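# Flip the towel over and lay it flat

## Task

Turn the towel upside down so its present underside ends up on top, and leave it lying flat, fully spread to its whole size with square corners, in one layer, at roughly its current spot on the table.

## Robot and tools

Robot: two arms, left_arm and right_arm, each with a two-finger parallel gripper. The fingers point along the gripper's +z axis and close along its y axis. end_effector_position is the spot between the finger pads, about 1 cm back from the tips.

Frames: the scene frame has its origin at table-top height, midway between the nominal arm bases, +x out over the table, +y toward left_arm, +z up. Arm names do not match image sides. Actual bases: left_arm at (-0.021, +0.239, 0) m, quat_wxyz (+1.000, 0, 0, -0.008); right_arm at (-0.011, -0.277, 0) m, quat_wxyz (+1.000, 0, 0, +0.001). Each arm's reported hand pose, velocities, targets and wrist-camera pose are in that arm's own base frame. Fixed cameras and the table use the scene frame. Reported positions can be a few cm off, more at long reach.

Motion numbers: every motion command is a row of 14 numbers, each between -1 and 1: dx, dy, dz, rx, ry, rz, opening for left_arm, then the same seven for right_arm. Both arms always appear, even if one stays still. dx..rz are offsets, not poses: they are measured along that arm's base axes from the arm's Hand target as it was when the action or move began, and rotation happens about that target's position. Scale: 1.0 equals 0.6 m of travel or 180 degrees of turn; rx, ry, rz form a single rotation vector. A translation longer than 1.0 gets shortened along its direction. Sending all six pose numbers as 0 re-requests the current Hand target. Opening is absolute, not an offset: +1 fully open (0.093 m), -1 closed. A 0 in the opening slot is a real command, so to keep a gripper as it is, resend its current value (see Tool commands in the result).

execute_actions(actions, cameras): actions is a list of actions; each action is up to 15 rows, one row per 1/30 s step; a short action repeats its final row until 15 steps pass. All rows in one action count from the same start pose, not from each other, but each new action starts from the updated Hand target, so repeating an offset keeps moving. cameras lists names from cam_head_left, cam_head_right, cam_high, cam_left_wrist, cam_right_wrist, or ["all"], or []; an unknown name voids the call. Images appear only when actions is empty or cameras requests them.

move(target, speed, blend, opening_speed, grip_force, blocking, cameras): straight-line path for each gripper toward a row of 14 (offsets from the Hand targets) or a list of up to 15 such rows, all measured from the same starting Hand targets. speed in m/s, 0.002 to 2.9, default 0.25 (rotation up to twice that in rad/s), one value or one per target. blend in m rounds corners in a list; 0 means stop at each. opening_speed: how fast the commanded opening changes, per second on the -1..+1 scale, at least 0.2. grip_force: newtons per pad, 10 to 50, one value or one per arm; it persists, and low values close slowly. blocking=false returns after about 0.5 s while the move continues. Whole move is capped at 10 s. Paths do not avoid obstacles or the other arm; fast moves lag, overshoot and hit harder. Steer around an arm's own base rather than close past it.

wait(seconds 0 to 10, cameras): lets time pass with commands held. stop(cameras): brakes a running move. zoom_image(camera, region [x0, y0, x1, y1] in pixels, at most 504 by 504): closer view of that camera's newest image. finished_scene(scene): integer number of the scene being ended; irreversible, and nothing else should be called in that same reply.

Results: each call returns robot state: end_effector_position (m) and end_effector_quat_wxyz per arm, Hand target (the commanded pose after clipping, from which next offsets count), Tool commands, grip_measured (+1 open, -1 closed; pads meet near -0.94; about 0.0208 more per mm of object width; may read up to 0.02 high), Joint positions (last entry is gripper gap in m), joint torques, and joint velocities (may read "within noise"). move adds a move: line giving the ending (done, off_target, moving, held, fault) and limits (paced = pose clipped, held = steps withheld). done means at rest within 10 mm and 2 degrees of the target; it says nothing about contact.

Behaviour: commanded orientation is clipped to 40 degrees from the measured one each step. Grippers often stop short or sag; check the result and send the missing distance as an offset, and correct tilt. Tiny moves may not happen or go sideways. A blocked arm keeps pushing until sent back past the gripper. To hold cloth keep sending the closing number; to release send well above the object's width reading. Joint ranges (rad): waist -2.618 to 3.054, shoulder 0 to 3.142, elbow 0 to 3.142 (straight at 2.901), wrist pitch -1.571 to 1.571, wrist yaw -1.571 to 1.571, wrist roll -2.094 to 2.094.

Avoid: the towel leaving the table or being left off it; releasing things while they move; fast impacts with the table, the camera stand or anything heavy; any contact or squeeze between the two arms, including one gripper closing on the other's fingers; long stretched-out holds or pushes toward unreachable poses, which heat motors (MOTOR HOT at 75 °C, fold-and-idle fault at 90 °C, collapse at 100 °C).

Each tool is called as a command line: name --argument value for each argument, lists and objects as JSON in quotes; but a table of rows of numbers goes row by row, as --pt "numbers of a row", without its own name.

## Session

execute_actions --actions '[]'

Scene clock: 0.00 s.
left_arm: end_effector_position=(+0.3926, -0.0070, +0.1094) grip_measured=+1.000 end_effector_quat_wxyz=(+0.592, -0.030, +0.803, +0.058) | right_arm: end_effector_position=(+0.3915, -0.0293, +0.0890) grip_measured=+1.000 end_effector_quat_wxyz=(+0.566, +0.067, +0.820, -0.061)
Joint positions: left_arm=[-0.123 1.516 0.385 0.825 -0.246 -0.017 0.093] | right_arm=[0.001 1.561 0.388 0.807 0.177 0.041 0.093]
Joint velocities: within noise
Joint torques (N m): no reading
Heat: left arm: 39 °C; right arm: 33 °C.
Hand target: left_arm +0.3927, -0.0071, +0.1090; +0.590, -0.029, +0.805, +0.058 | right_arm +0.3937, -0.0293, +0.0938; +0.571, +0.067, +0.816, -0.061
Tool commands: left_gripper/opening=+1.0 right_gripper/opening=+1.0
camera_calibration:
cam_left_wrist: T_world_to_cam=[[0.11016, -0.993275, -0.0356383, -0.0497362], [-0.650968, -0.0450077, -0.75777, 0.377467], [0.75107, 0.106675, -0.651548, -0.138026], [0, 0, 0, 1]] pos_world=[0.354864, -0.0176888, 0.19433]
cam_right_wrist: T_world_to_cam=[[-0.178404, -0.983881, 0.012256, 0.0409235], [-0.701554, 0.118457, -0.702701, 0.377239], [0.689923, -0.133963, -0.711379, -0.117639], [0, 0, 0, 1]] pos_world=[0.353116, -0.020182, 0.180899]

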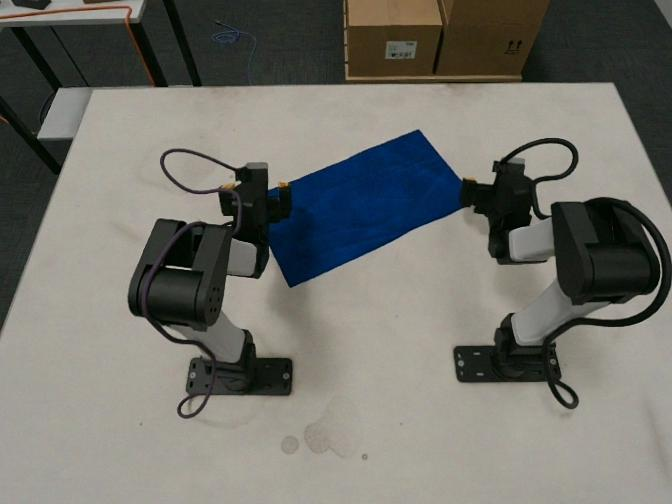

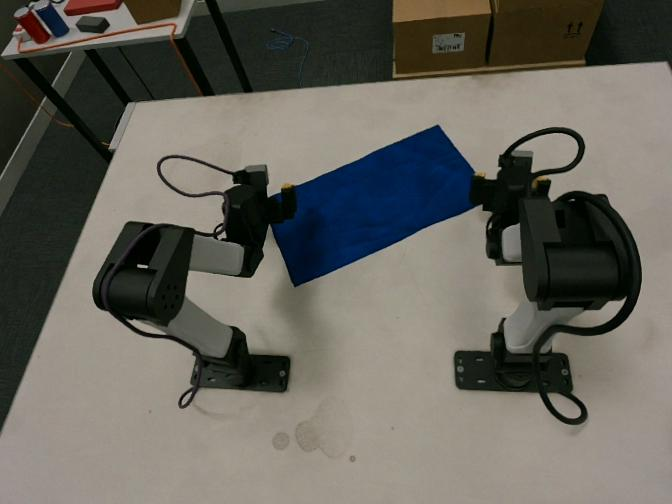

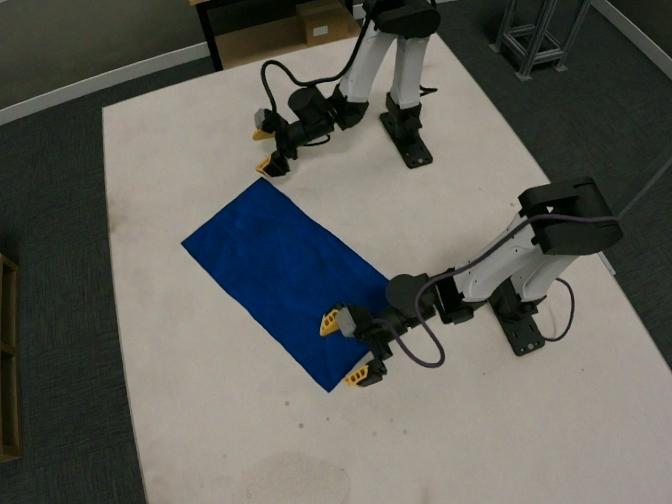

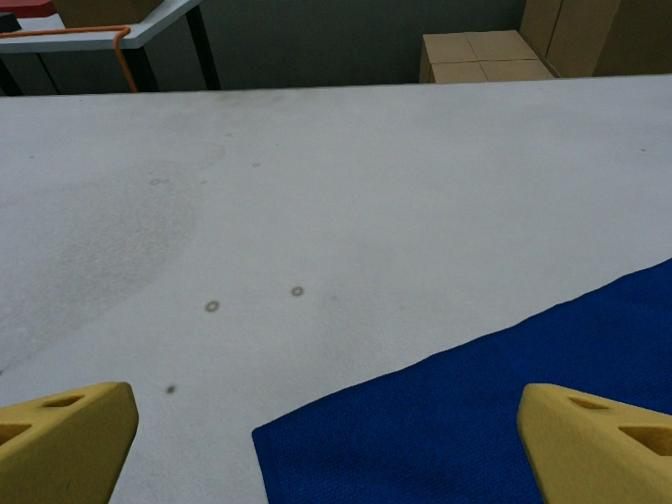

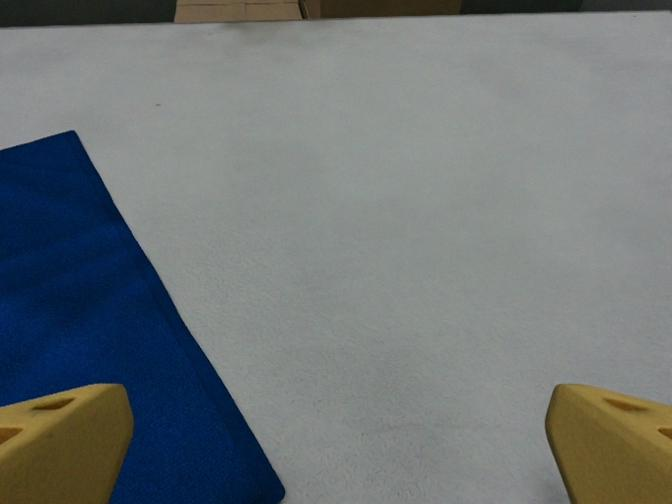

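move --target '[0.067,0.015,0.03,-0.078,0.196,0.115,-0.3,0.355,0.245,0.05,-0.022,0.197,0.198,-0.3]' --speed 0.35 --cameras '["cam_head_left","cam_left_wrist","cam_right_wrist"]'

Scene clock: 7.67 s.
left_arm: end_effector_position=(+0.4328, +0.0017, +0.1300) grip_measured=-0.298 end_effector_quat_wxyz=(+0.304, -0.218, +0.924, +0.073) | right_arm: end_effector_position=(+0.6065, +0.1124, +0.1291) grip_measured=-0.298 end_effector_quat_wxyz=(+0.299, -0.212, +0.928, +0.066)
Joint positions: left_arm=[-0.126 1.721 1.297 -0.597 -0.339 -0.493 0.031] | right_arm=[0.135 2.533 2.543 -0.982 -0.176 -0.259 0.031]
Joint torques (N m): left_arm=[0.43 -7.73 9.62 1.01 0 -0.19] | right_arm=[0.83 -11.9 10.29 1.25 -0.2 -0.26]
Heat: left arm: 40 °C; right arm: 34 °C.
Hand target: left_arm +0.4329, +0.0020, +0.1270; +0.293, -0.223, +0.927, +0.071 | right_arm +0.6068, +0.1178, +0.1238; +0.293, -0.222, +0.927, +0.070
Off the commanded pose: left_arm 0.003 m, 1 deg | right_arm 0.008 m, 1 deg.
move: done
camera_calibration:
cam_left_wrist: T_world_to_cam=[[0.455023, -0.890273, 0.0191834, -0.201408], [-0.866265, -0.447537, -0.222028, 0.443764], [0.206251, 0.08441, -0.974852, 0.122066], [0, 0, 0, 1]] pos_world=[0.450887, 0.00898908, 0.221388]
cam_right_wrist: T_world_to_cam=[[0.426752, -0.904352, -0.00548361, -0.155514], [-0.888495, -0.418123, -0.189076, 0.646845], [0.168699, 0.0855608, -0.981947, 0.107878], [0, 0, 0, 1]] pos_world=[0.622886, 0.120591, 0.22738]
Images, in order (width x height): cam_head_left 672x504, cam_left_wrist 672x504, cam_right_wrist 672x504.

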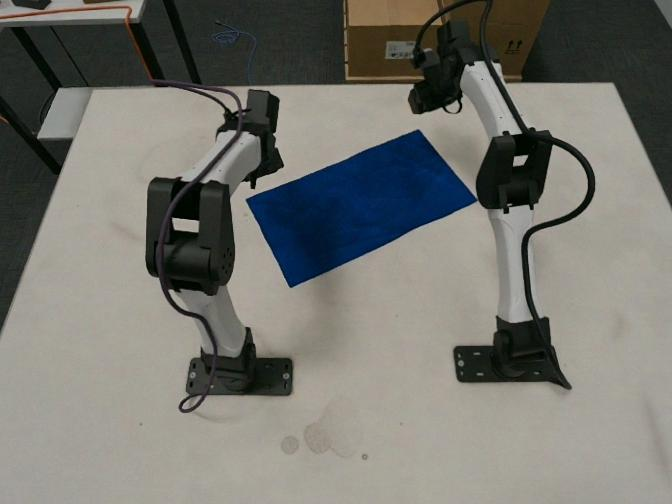

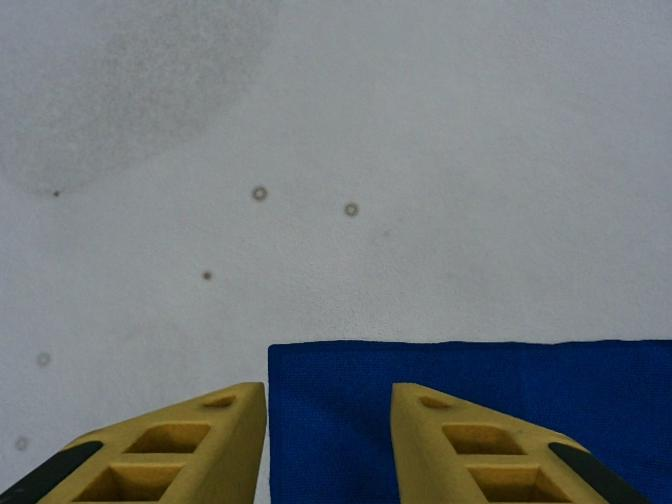

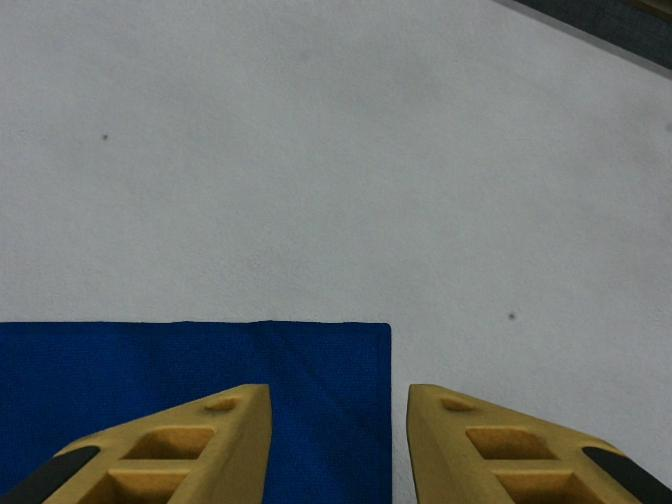

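move --pt "-0.003 -0.002 -0.13 0 0 0 -0.3 0.002 0.004 -0.125 0 0 0 -0.3" --pt "-0.003 -0.002 -0.188 0 0 0 -0.3 0.002 0.004 -0.183 0 0 0 -0.3" --speed '[0.25,0.12]' --blend '[0.01,0]'

move --target '[0,0,0,0,0,0,-1,0,0,0,0,0,0,-1]' --cameras '["cam_left_wrist","cam_right_wrist"]'

Scene clock: 10.53 s.
left_arm: end_effector_position=(+0.4348, +0.0016, +0.0280) grip_measured=-0.298 end_effector_quat_wxyz=(+0.305, -0.221, +0.923, +0.073) | right_arm: end_effector_position=(+0.6128, +0.1145, +0.0279) grip_measured=-0.298 end_effector_quat_wxyz=(+0.304, -0.214, +0.926, +0.068)
Joint positions: left_arm=[-0.126 1.875 1.051 -0.197 -0.34 -0.5 0.031] | right_arm=[0.135 2.533 2.133 -0.562 -0.183 -0.26 0.031]
Joint torques (N m): left_arm=[0.09 -7.5 5.49 1.39 -0.02 -0.17] | right_arm=[1.14 -12.94 6.02 1.53 -0.14 -0.2]
Heat: left arm: 41 °C; right arm: 35 °C.
Hand target: left_arm +0.4310, +0.0008, +0.0141; +0.293, -0.222, +0.927, +0.071 | right_arm +0.6079, +0.1201, +0.0140; +0.293, -0.222, +0.927, +0.070
Off the commanded pose: left_arm 0.014 m, 1 deg | right_arm 0.016 m, 2 deg.
move: off_target (left_arm, right_arm)

Scene clock: 11.03 s.
left_arm: end_effector_position=(+0.4369, +0.0009, +0.0285) grip_measured=-0.977 end_effector_quat_wxyz=(+0.309, -0.222, +0.922, +0.070) | right_arm: end_effector_position=(+0.6142, +0.1146, +0.0289) grip_measured=-0.974 end_effector_quat_wxyz=(+0.307, -0.214, +0.925, +0.068)
Joint positions: left_arm=[-0.126 1.877 1.051 -0.185 -0.339 -0.5 0] | right_arm=[0.135 2.533 2.133 -0.555 -0.183 -0.261 0]
Joint torques (N m): left_arm=[0.13 -7.72 5.53 1.29 -0.03 -0.17] | right_arm=[1.22 -13.01 6.09 1.47 -0.13 -0.19]
Heat: left arm: 41 °C; right arm: 35 °C.
Hand target: left_arm +0.4311, +0.0007, +0.0143; +0.293, -0.223, +0.927, +0.071 | right_arm +0.6079, +0.1201, +0.0140; +0.293, -0.222, +0.927, +0.070
Off the commanded pose: left_arm 0.016 m, 2 deg | right_arm 0.017 m, 2 deg.
move: off_target (left_arm, right_arm)
camera_calibration:
cam_left_wrist: T_world_to_cam=[[0.458665, -0.888128, 0.0292389, -0.203898], [-0.861689, -0.452567, -0.229512, 0.422656], [0.217068, 0.0800743, -0.972867, 0.0175992], [0, 0, 0, 1]] pos_world=[0.453899, 0.00878324, 0.120088]
cam_right_wrist: T_world_to_cam=[[0.431202, -0.902241, -0.00514837, -0.160328], [-0.883268, -0.420956, -0.20648, 0.633206], [0.184127, 0.0935819, -0.978437, -0.0025393], [0, 0, 0, 1]] pos_world=[0.628891, 0.122135, 0.127434]
Images, in order (width x height): cam_left_wrist 672x504, cam_right_wrist 672x504.

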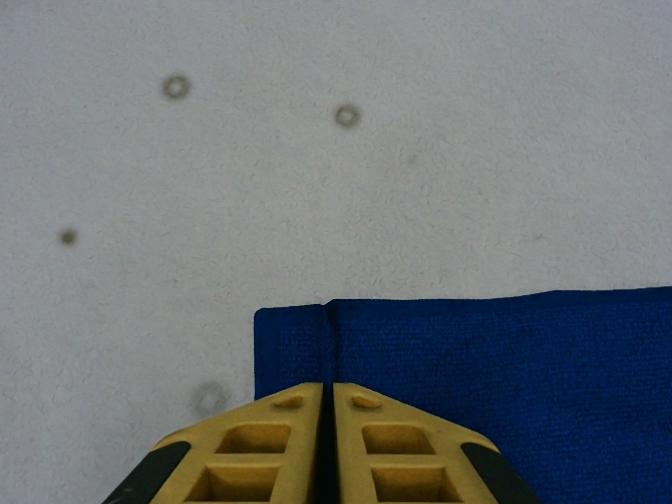

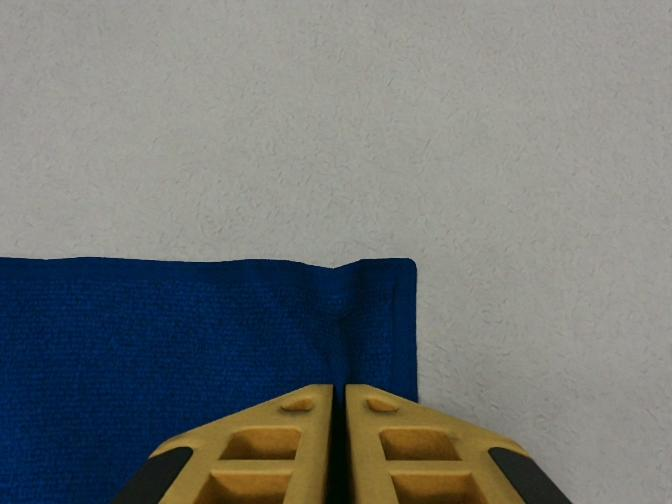

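move --pt "-0.003 0.006 0.15 0 0 0 -1 0.003 -0.006 0.15 0 0 0 -1" --pt "0.015 0.02 0.35 0.08 -0.16 0 -1 0.023 0.005 0.35 0.08 -0.16 0 -1" --pt "0.041 0.03 0.467 0.164 -0.322 0 -1 0.048 0.016 0.467 0.164 -0.322 0 -1" --speed 0.3 --blend '[0.04,0.05,0]' --cameras '["cam_head_left"]'

move --pt "0 0 -0.083 0 0 0 -1 0 0 -0.083 0 0 0 -1" --pt "-0.089 -0.046 -0.083 0 0 0 -1 -0.089 -0.046 -0.083 0 0 0 -1" --pt "-0.178 -0.092 -0.112 0 0 0 -1 -0.178 -0.092 -0.112 0 0 0 -1" --pt "-0.267 -0.137 -0.16 0 0 0 -1 -0.267 -0.137 -0.16 0 0 0 -1" --pt "-0.326 -0.168 -0.23 -0.013 0.025 0 -1 -0.326 -0.168 -0.23 -0.013 0.025 0 -1" --pt "-0.37 -0.191 -0.31 -0.038 0.074 0 -1 -0.37 -0.191 -0.31 -0.038 0.074 0 -1" --pt "-0.415 -0.214 -0.385 -0.063 0.124 0 -1 -0.415 -0.214 -0.385 -0.063 0.124 0 -1" --speed 0.25 --blend '[0.01,0.02,0.03,0.03,0.02,0.02,0]' --cameras '["cam_head_left","cam_high"]'

Scene clock: 16.47 s.
left_arm: end_effector_position=(+0.4547, +0.0160, +0.2999) grip_measured=-0.977 end_effector_quat_wxyz=(+0.747, -0.153, +0.623, +0.174) | right_arm: end_effector_position=(+0.6318, +0.1342, +0.2902) grip_measured=-0.974 end_effector_quat_wxyz=(+0.736, -0.159, +0.632, +0.181)
Joint positions: left_arm=[-0.19 1.573 0.82 0.976 -0.648 0.123 0] | right_arm=[0.116 2.194 1.652 0.703 -0.367 0.053 0]
Joint torques (N m): left_arm=[0.66 -6.49 6.65 2 0.21 0.02] | right_arm=[-0.13 -10.82 10.06 2.21 0.14 0.02]
Heat: left arm: 41 °C; right arm: 38 °C.
Hand target: left_arm +0.4558, +0.0186, +0.2943; +0.745, -0.150, +0.625, +0.179 | right_arm +0.6368, +0.1296, +0.2941; +0.745, -0.149, +0.625, +0.179
Off the commanded pose: left_arm 0.006 m, 1 deg | right_arm 0.008 m, 2 deg.
move: done
Images, in order (width x height): cam_head_left 672x504.

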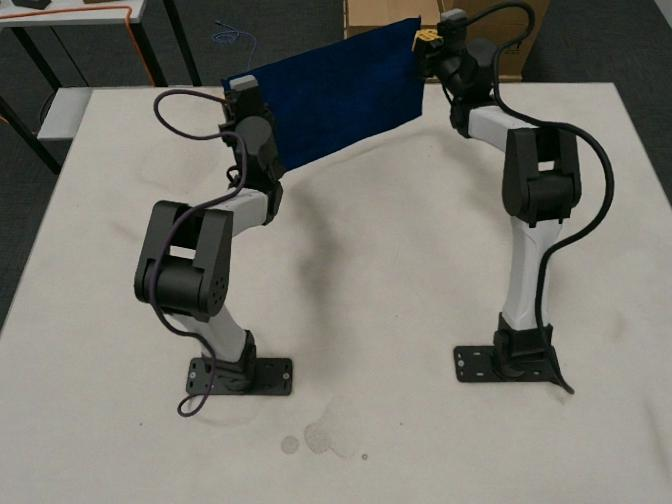

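Scene clock: 19.43 s.
left_arm: end_effector_position=(+0.2093, -0.1129, +0.0630) grip_measured=-0.977 end_effector_quat_wxyz=(+0.700, -0.110, +0.700, +0.090) | right_arm: end_effector_position=(+0.3869, +0.0055, +0.0552) grip_measured=-0.974 end_effector_quat_wxyz=(+0.585, -0.180, +0.776, +0.151)
Joint positions: left_arm=[-1.281 2.095 0.076 1.576 -1.564 -0.471 0] | right_arm=[-0.278 1.878 0.407 1.102 -0.725 -0.226 0]
Joint torques (N m): left_arm=[-0.42 -5.12 -0.12 1.25 -0.4 -0.19] | right_arm=[-0.79 -9.17 4.34 1.8 -0.21 -0.24]
Heat: left arm: 41 °C; right arm: 38 °C.
Hand target: left_arm +0.2069, -0.1099, +0.0633; +0.592, -0.185, +0.771, +0.142 | right_arm +0.3877, +0.0012, +0.0630; +0.592, -0.184, +0.772, +0.142
Off the commanded pose: left_arm 0.004 m, 18 deg | right_arm 0.009 m, 2 deg.
joint sent to its limit (left arm) — joint 5 (wrist yaw), lower limit. The joint targets are off in orientation, not in position.
move: off_target (left_arm); blend cut to 0.029 m at target 4
Images, in order (width x height): cam_head_left 672x504, cam_high 672x504.

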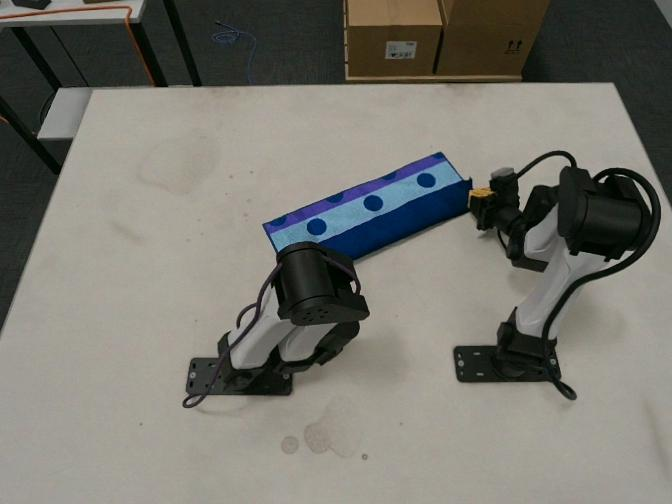

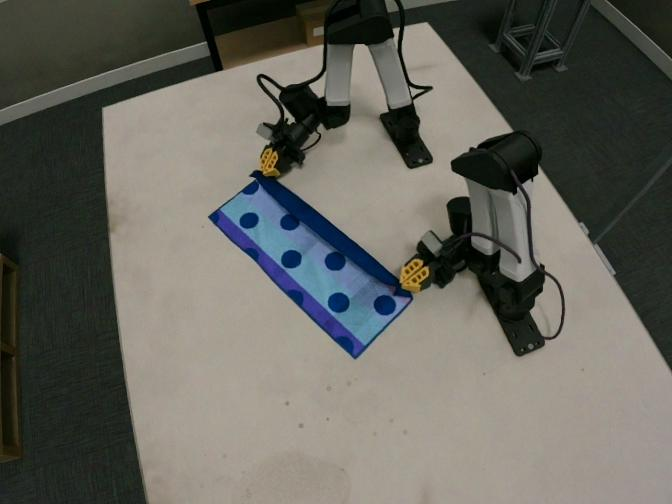

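move --pt "0 0 0 0 0 0 -0.3 0 0 0 0 0 0 -0.3" --pt "0 0 0.15 0 0 0 -0.3 0 0 0.15 0 0 0 -0.3" --pt "0.262 0.112 0.15 -0.101 0.198 0 -0.3 0.234 0.115 0.12 -0.101 0.198 0 -0.3" --pt "0.262 0.112 0.106 -0.101 0.198 0 -0.3 0.234 0.115 0.1 -0.101 0.198 0 -0.3" --speed 0.3 --blend '[0,0.03,0.03,0]' --cameras '["cam_head_left","cam_left_wrist","cam_right_wrist"]'

Scene clock: 24.93 s.
left_arm: end_effector_position=(+0.3641, -0.0429, +0.1280) grip_measured=-0.302 end_effector_quat_wxyz=(+0.304, -0.218, +0.925, +0.072) | right_arm: end_effector_position=(+0.5246, +0.0693, +0.1236) grip_measured=-0.302 end_effector_quat_wxyz=(+0.295, -0.215, +0.928, +0.075)
Joint positions: left_arm=[-0.308 1.519 1.087 -0.654 -0.426 -0.664 0.031] | right_arm=[0.056 2.072 1.744 -0.666 -0.24 -0.329 0.031]
Joint torques (N m): left_arm=[0.51 -5.94 9.47 0.9 -0.06 -0.19] | right_arm=[0.73 -9.69 10.47 1.22 -0.04 -0.23]
Heat: left arm: 41 °C; right arm: 38 °C.
Hand target: left_arm +0.3641, -0.0428, +0.1268; +0.293, -0.222, +0.927, +0.070 | right_arm +0.5281, +0.0702, +0.1231; +0.293, -0.222, +0.927, +0.069
Off the commanded pose: left_arm 0.001 m, 1 deg | right_arm 0.004 m, 1 deg.
move: done; blend cut to 0.0132 m at target 3; limits=paced
camera_calibration:
cam_left_wrist: T_world_to_cam=[[0.453407, -0.891044, 0.0215066, -0.209515], [-0.867351, -0.44665, -0.219558, 0.363971], [0.205242, 0.0808953, -0.975362, 0.13838], [0, 0, 0, 1]] pos_world=[0.382285, -0.0353135, 0.21939]
cam_right_wrist: T_world_to_cam=[[0.43749, -0.898939, -0.0226252, -0.163475], [-0.885199, -0.426105, -0.1867, 0.553587], [0.158191, 0.101707, -0.982156, 0.124438], [0, 0, 0, 1]] pos_world=[0.541868, 0.0762757, 0.221874]
Images, in order (width x height): cam_head_left 672x504, cam_left_wrist 672x504, cam_right_wrist 672x504.

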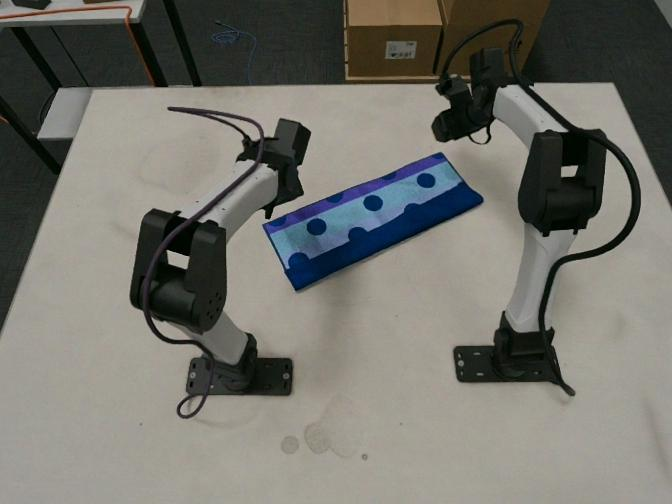

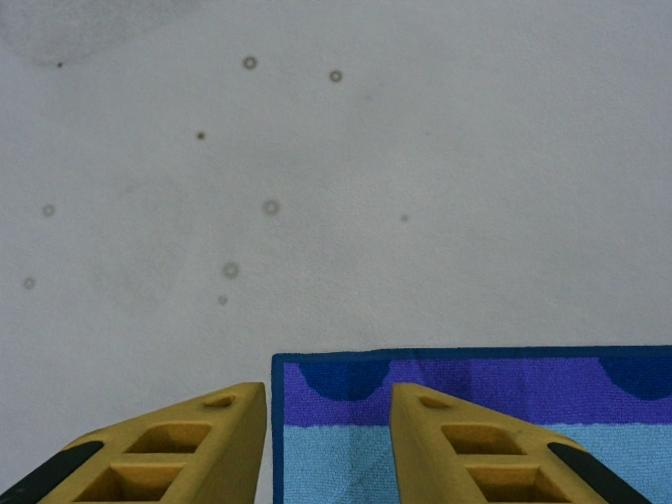

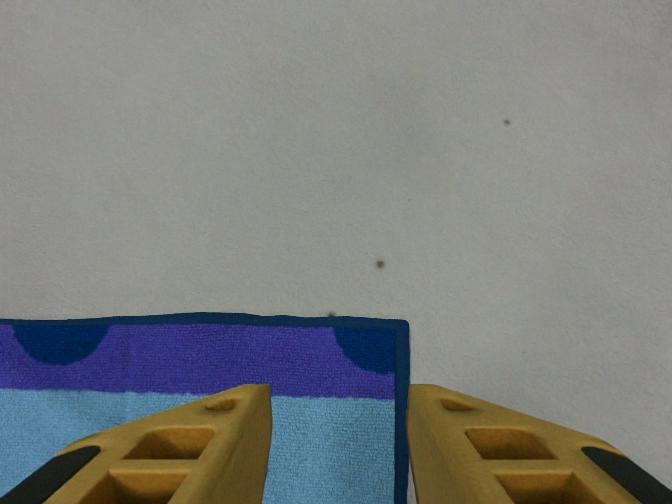

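move --pt "-0.0085 -0.008 -0.13 0 0 0 -0.3 0.007 -0.001 -0.125 0 0 0 -0.3" --pt "-0.0085 -0.008 -0.19 0 0 0 -0.3 0.007 -0.001 -0.185 0 0 0 -0.3" --speed '[0.25,0.12]' --blend '[0.01,0]'

move --target '[0,0,0,0,0,0,-1,0,0,0,0,0,0,-1]' --cameras '["cam_left_wrist","cam_right_wrist"]'

Scene clock: 27.87 s.
left_arm: end_effector_position=(+0.3634, -0.0451, +0.0256) grip_measured=-0.302 end_effector_quat_wxyz=(+0.305, -0.225, +0.922, +0.072) | right_arm: end_effector_position=(+0.5347, +0.0698, +0.0270) grip_measured=-0.302 end_effector_quat_wxyz=(+0.302, -0.217, +0.925, +0.073)
Joint positions: left_arm=[-0.32 1.689 0.815 -0.216 -0.438 -0.689 0.031] | right_arm=[0.056 2.198 1.538 -0.318 -0.239 -0.332 0.031]
Joint torques (N m): left_arm=[-0.31 -5.52 5.08 1.25 -0.04 -0.15] | right_arm=[0.57 -9.69 6.22 1.55 -0.06 -0.22]
Heat: left arm: 41 °C; right arm: 39 °C.
Hand target: left_arm +0.3590, -0.0475, +0.0130; +0.293, -0.222, +0.927, +0.070 | right_arm +0.5323, +0.0696, +0.0121; +0.293, -0.222, +0.928, +0.069
Off the commanded pose: left_arm 0.014 m, 2 deg | right_arm 0.015 m, 1 deg.
move: off_target (left_arm, right_arm)

Scene clock: 28.37 s.
left_arm: end_effector_position=(+0.3656, -0.0463, +0.0260) grip_measured=-0.976 end_effector_quat_wxyz=(+0.309, -0.225, +0.921, +0.069) | right_arm: end_effector_position=(+0.5354, +0.0697, +0.0274) grip_measured=-0.974 end_effector_quat_wxyz=(+0.304, -0.217, +0.925, +0.072)
Joint positions: left_arm=[-0.32 1.691 0.815 -0.203 -0.437 -0.689 0] | right_arm=[0.056 2.198 1.538 -0.315 -0.238 -0.332 0]
Joint torques (N m): left_arm=[-0.23 -5.76 5.12 1.16 -0.05 -0.15] | right_arm=[0.57 -9.68 6.2 1.53 -0.06 -0.23]
Heat: left arm: 41 °C; right arm: 39 °C.
Hand target: left_arm +0.3590, -0.0475, +0.0130; +0.293, -0.222, +0.927, +0.070 | right_arm +0.5323, +0.0696, +0.0121; +0.293, -0.222, +0.928, +0.069
Off the commanded pose: left_arm 0.015 m, 2 deg | right_arm 0.016 m, 1 deg.
move: off_target (left_arm, right_arm)
camera_calibration:
cam_left_wrist: T_world_to_cam=[[0.464323, -0.885012, 0.034031, -0.215075], [-0.858132, -0.459062, -0.229939, 0.337697], [0.219121, 0.0775627, -0.97261, 0.0335389], [0, 0, 0, 1]] pos_world=[0.382304, -0.0379217, 0.117589]
cam_right_wrist: T_world_to_cam=[[0.439583, -0.898117, -0.0123595, -0.171492], [-0.880621, -0.428228, -0.2028, 0.543466], [0.176845, 0.100031, -0.979142, 0.0182241], [0, 0, 0, 1]] pos_world=[0.550749, 0.0768847, 0.125939]
Images, in order (width x height): cam_left_wrist 672x504, cam_right_wrist 672x504.

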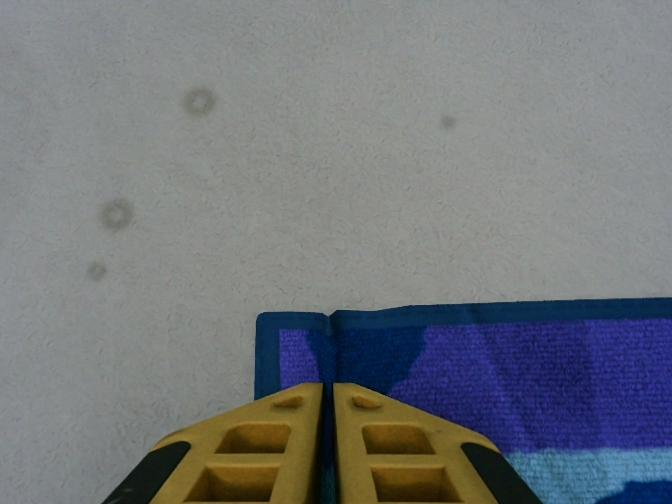

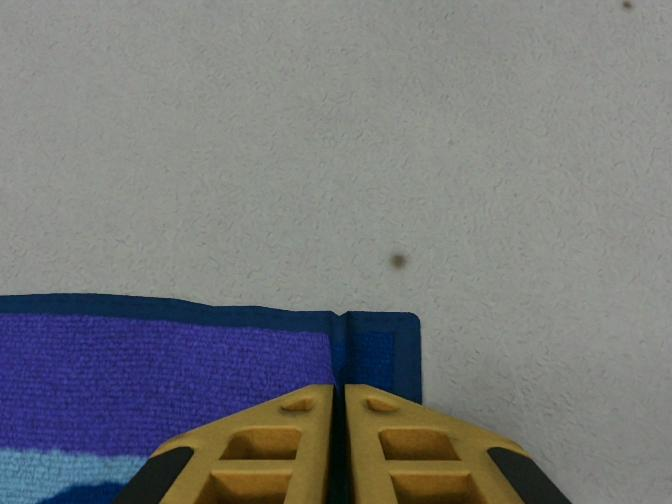

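move --pt "-0.004 0.007 0.15 0 0 0 -1 0.004 -0.007 0.15 0 0 0 -1" --pt "-0.078 -0.031 0.35 0.08 -0.16 0 -1 -0.07 -0.045 0.35 0.08 -0.16 0 -1" --pt "-0.182 -0.085 0.467 0.164 -0.322 0 -1 -0.174 -0.099 0.467 0.164 -0.322 0 -1" --speed 0.3 --blend '[0.04,0.05,0]' --cameras '["cam_head_left","cam_high"]'

Scene clock: 34.30 s.
left_arm: end_effector_position=(+0.2526, -0.1017, +0.2880) grip_measured=-0.977 end_effector_quat_wxyz=(+0.682, -0.175, +0.686, +0.183) | right_arm: end_effector_position=(+0.4286, +0.0145, +0.2918) grip_measured=-0.974 end_effector_quat_wxyz=(+0.742, -0.155, +0.627, +0.180)
Joint positions: left_arm=[-1.049 1.068 0.707 0.002 -1.561 -0.345 0] | right_arm=[-0.217 1.49 0.716 0.988 -0.686 0.133 0]
Joint torques (N m): left_arm=[-0.4 -4.3 8.09 1.45 -0.39 0.01] | right_arm=[-0.66 -5.79 6.84 2.09 0.06 0.05]
Heat: left arm: 42 °C; right arm: 40 °C.
Hand target: left_arm +0.2499, -0.0986, +0.2931; +0.745, -0.150, +0.625, +0.179 | right_arm +0.4279, +0.0102, +0.2922; +0.745, -0.149, +0.625, +0.179
Off the commanded pose: left_arm 0.007 m, 11 deg | right_arm 0.004 m, 1 deg.
joint sent to its limit (left arm) — joint 5 (wrist yaw), lower limit. The joint targets are off in orientation, not in position.
move: off_target (left_arm)
Images, in order (width x height): cam_head_left 672x504, cam_high 672x504.

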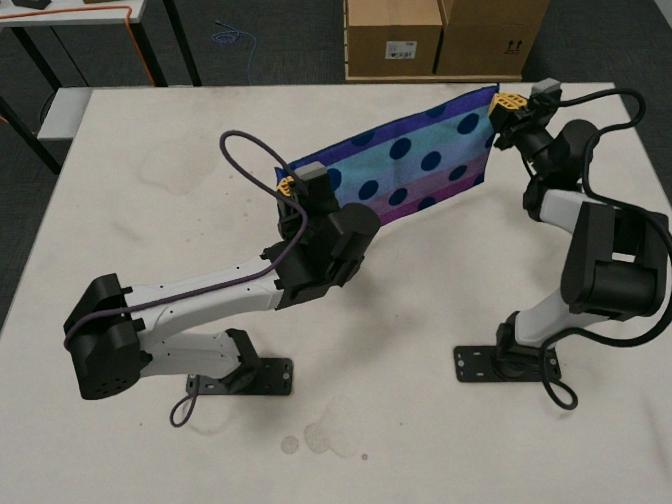

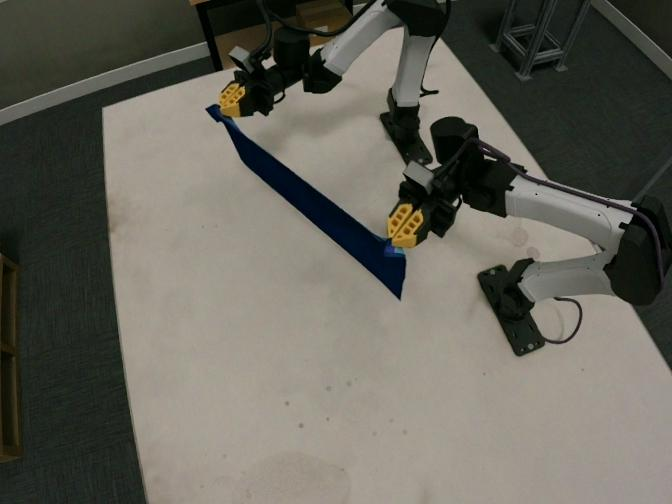

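move --pt "0 0 -0.075 0 0 0 -1 0 0 -0.075 0 0 0 -1" --pt "0.087 0.052 -0.11 0 0 0 -1 0.09 0.051 -0.11 0 0 0 -1" --pt "0.16 0.095 -0.19 -0.038 0.074 0 -1 0.164 0.094 -0.19 -0.038 0.074 0 -1" --pt "0.218 0.129 -0.29 -0.08 0.158 0 -1 0.224 0.128 -0.29 -0.08 0.158 0 -1" --pt "0.268 0.159 -0.4 -0.126 0.248 0 -1 0.275 0.157 -0.4 -0.126 0.248 0 -1" --pt "0.291 0.1725 -0.452 -0.164 0.322 0 -1 0.2985 0.171 -0.452 -0.164 0.322 0 -1" --speed 0.25 --blend '[0.02,0.03,0.03,0.03,0.02,0]' --cameras '["all"]'

Scene clock: 39.60 s.
left_arm: end_effector_position=(+0.4284, +0.0030, +0.0294) grip_measured=-0.977 end_effector_quat_wxyz=(+0.312, -0.219, +0.922, +0.067) | right_arm: end_effector_position=(+0.6067, +0.1139, +0.0302) grip_measured=-0.974 end_effector_quat_wxyz=(+0.304, -0.217, +0.924, +0.079)
Joint positions: left_arm=[-0.121 1.841 1.001 -0.16 -0.33 -0.488 0] | right_arm=[0.129 2.502 2.082 -0.543 -0.21 -0.266 0]
Joint torques (N m): left_arm=[0.53 -7.77 8.24 0.94 -0.05 -0.19] | right_arm=[0.55 -11.74 10.18 1.18 0.05 -0.26]
Heat: left arm: 42 °C; right arm: 40 °C.
Hand target: left_arm +0.4245, +0.0050, +0.0219; +0.293, -0.222, +0.927, +0.070 | right_arm +0.6071, +0.1127, +0.0213; +0.293, -0.222, +0.927, +0.069
Off the commanded pose: left_arm 0.009 m, 2 deg | right_arm 0.009 m, 2 deg.
move: done
camera_calibration:
cam_left_wrist: T_world_to_cam=[[0.451215, -0.891725, 0.0350808, -0.195111], [-0.863512, -0.446188, -0.235082, 0.417372], [0.225281, 0.0757799, -0.971342, 0.016602], [0, 0, 0, 1]] pos_world=[0.444703, 0.0109825, 0.121088]
cam_right_wrist: T_world_to_cam=[[0.443008, -0.896161, -0.025287, -0.165063], [-0.879549, -0.428989, -0.20582, 0.625205], [0.1736, 0.113421, -0.978263, 0.00430861], [0, 0, 0, 1]] pos_world=[0.622275, 0.119795, 0.128721]

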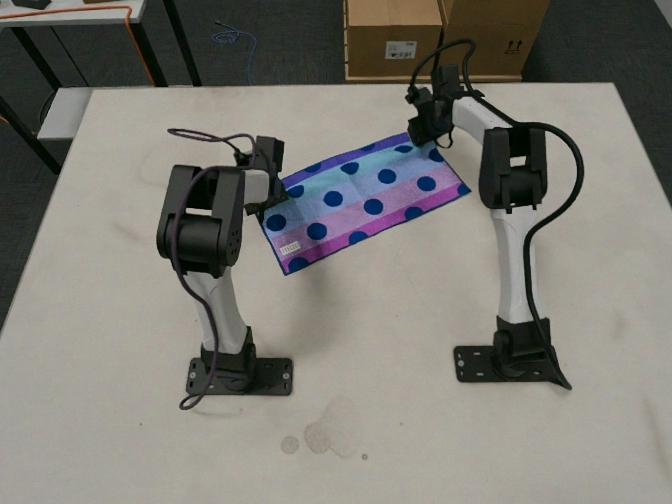

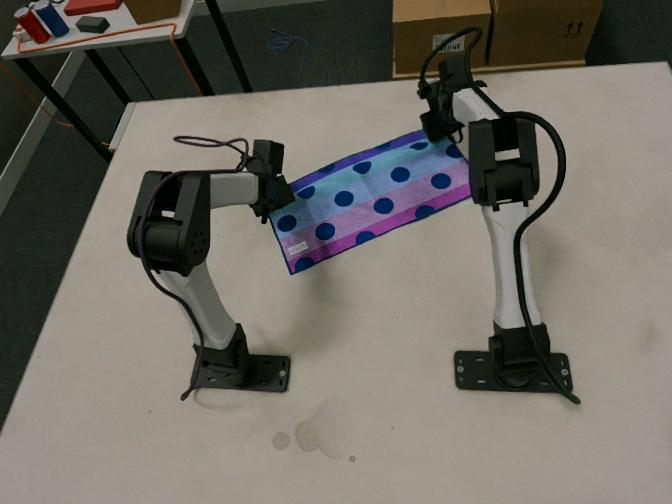

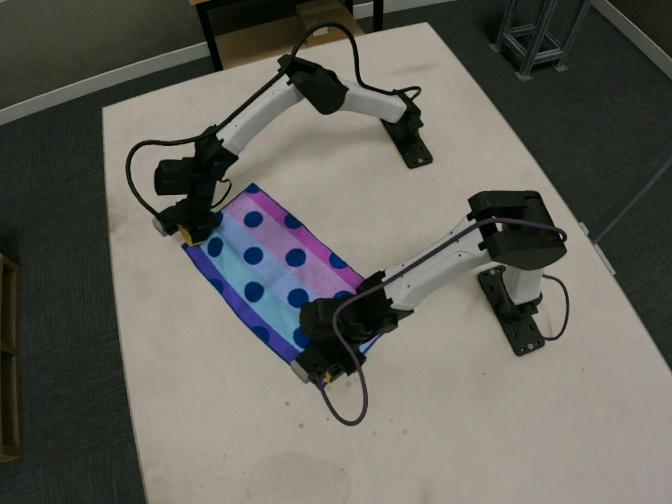

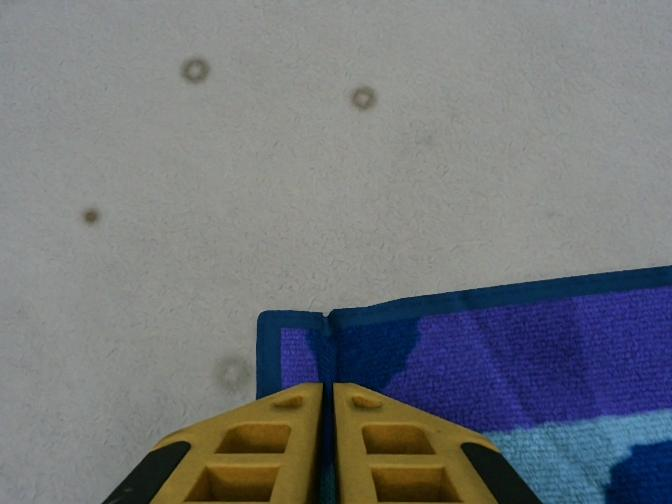

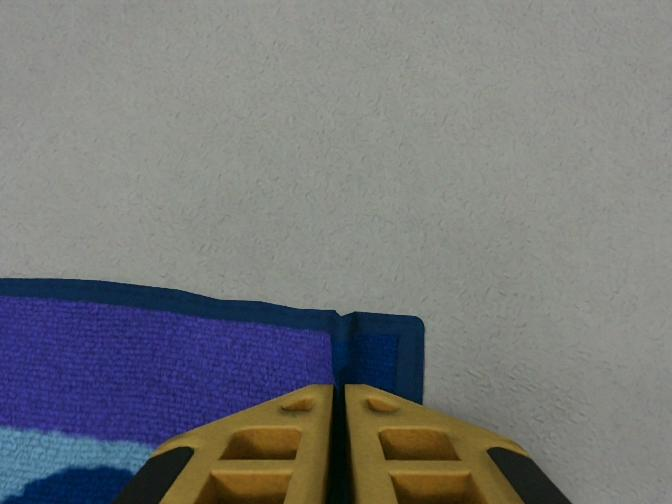

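move --pt "-0.008 0.015 -0.004 0 0 0 -1 0.008 -0.015 -0.004 0 0 0 -1" --pt "-0.008 0.015 -0.004 0 0 0 -0.5 0.008 -0.015 -0.004 0 0 0 -0.5" --pt "-0.008 0.015 0.12 0 0 0 -0.5 0.008 -0.015 0.12 0 0 0 -0.5" --pt "-0.2 0.25 0.25 0 0 0 -0.5 -0.25 -0.25 0.25 0 0 0 -0.5" --speed '[0.08,0.1,0.15,0.4]' --cameras '["cam_head_left","cam_high","cam_head_right"]'

zoom_image --camera "cam_head_left" --region '[200, 90, 520, 310]'

zoom_image --camera "cam_high" --region '[130, 150, 430, 430]'

Scene clock: 44.57 s.
left_arm: end_effector_position=(+0.3050, +0.1564, +0.1688) grip_measured=-0.502 end_effector_quat_wxyz=(+0.297, -0.227, +0.924, +0.075) | right_arm: end_effector_position=(+0.4621, -0.0414, +0.1689) grip_measured=-0.502 end_effector_quat_wxyz=(+0.294, -0.214, +0.929, +0.065)
Joint positions: left_arm=[0.468 1.3 1.051 -0.7 -0.011 -0.01 0.021] | right_arm=[-0.218 1.861 1.641 -0.844 -0.36 -0.576 0.021]
Joint torques (N m): left_arm=[0.23 -5.11 9.91 1.16 0.2 0.02] | right_arm=[0.72 -10.82 6.91 1.11 -0.32 -0.23]
Heat: left arm: 43 °C; right arm: 41 °C.
Hand target: left_arm +0.3045, +0.1550, +0.1719; +0.293, -0.222, +0.927, +0.070 | right_arm +0.4571, -0.0372, +0.1712; +0.293, -0.222, +0.927, +0.069
Off the commanded pose: left_arm 0.003 m, 1 deg | right_arm 0.007 m, 1 deg.
move: done; target 2's new opening was sent with right_arm's hand 0.015 m and 2 deg from that target
Images, in order (width x height): cam_head_left 672x504, cam_head_right 672x504, cam_high 672x504.

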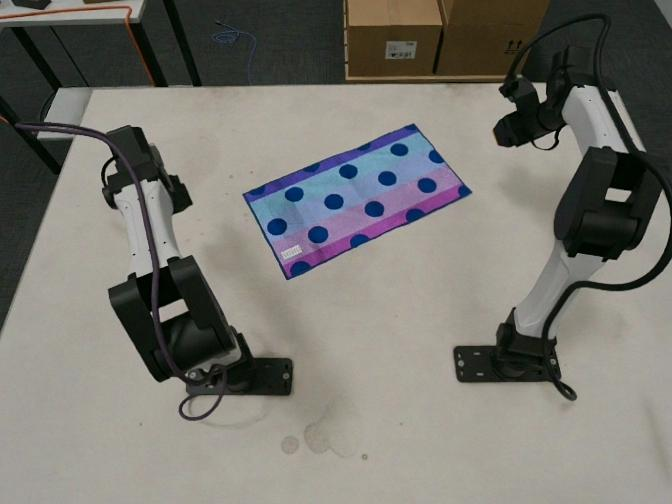

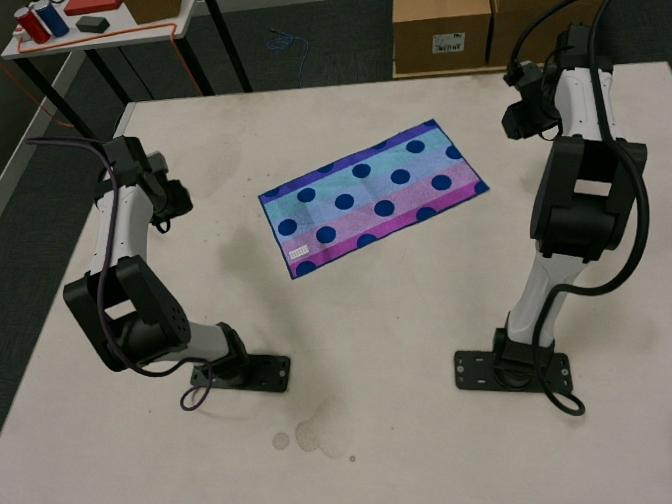

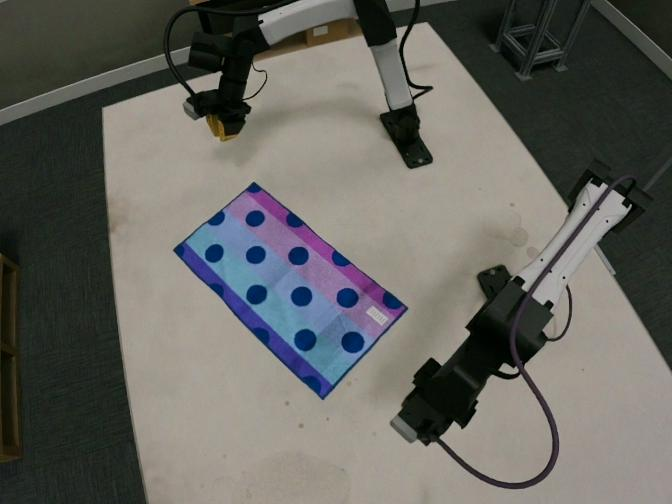

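Scaled by 1.575 from the camera's 672x504 image, which has a finer 960x720 frame.

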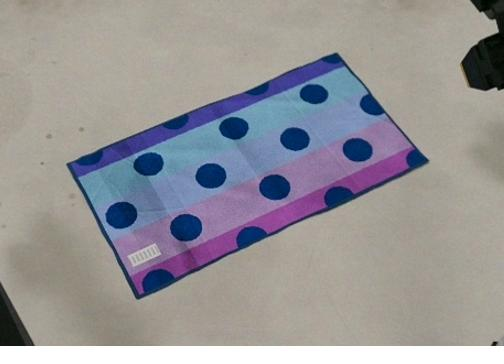

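Scaled by 1.680 from the camera's 672x504 image, which has a finer 960x720 frame.

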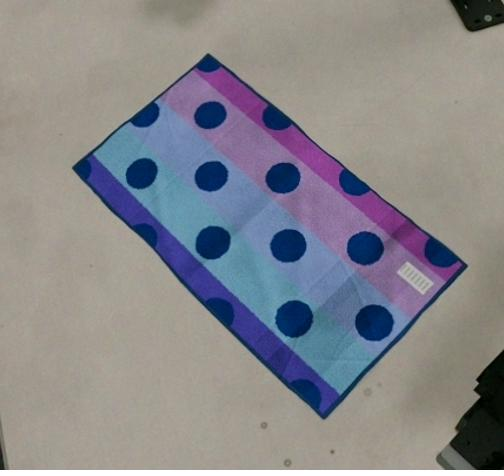

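finished_scene --scene 2

The scene is finished: the task was done.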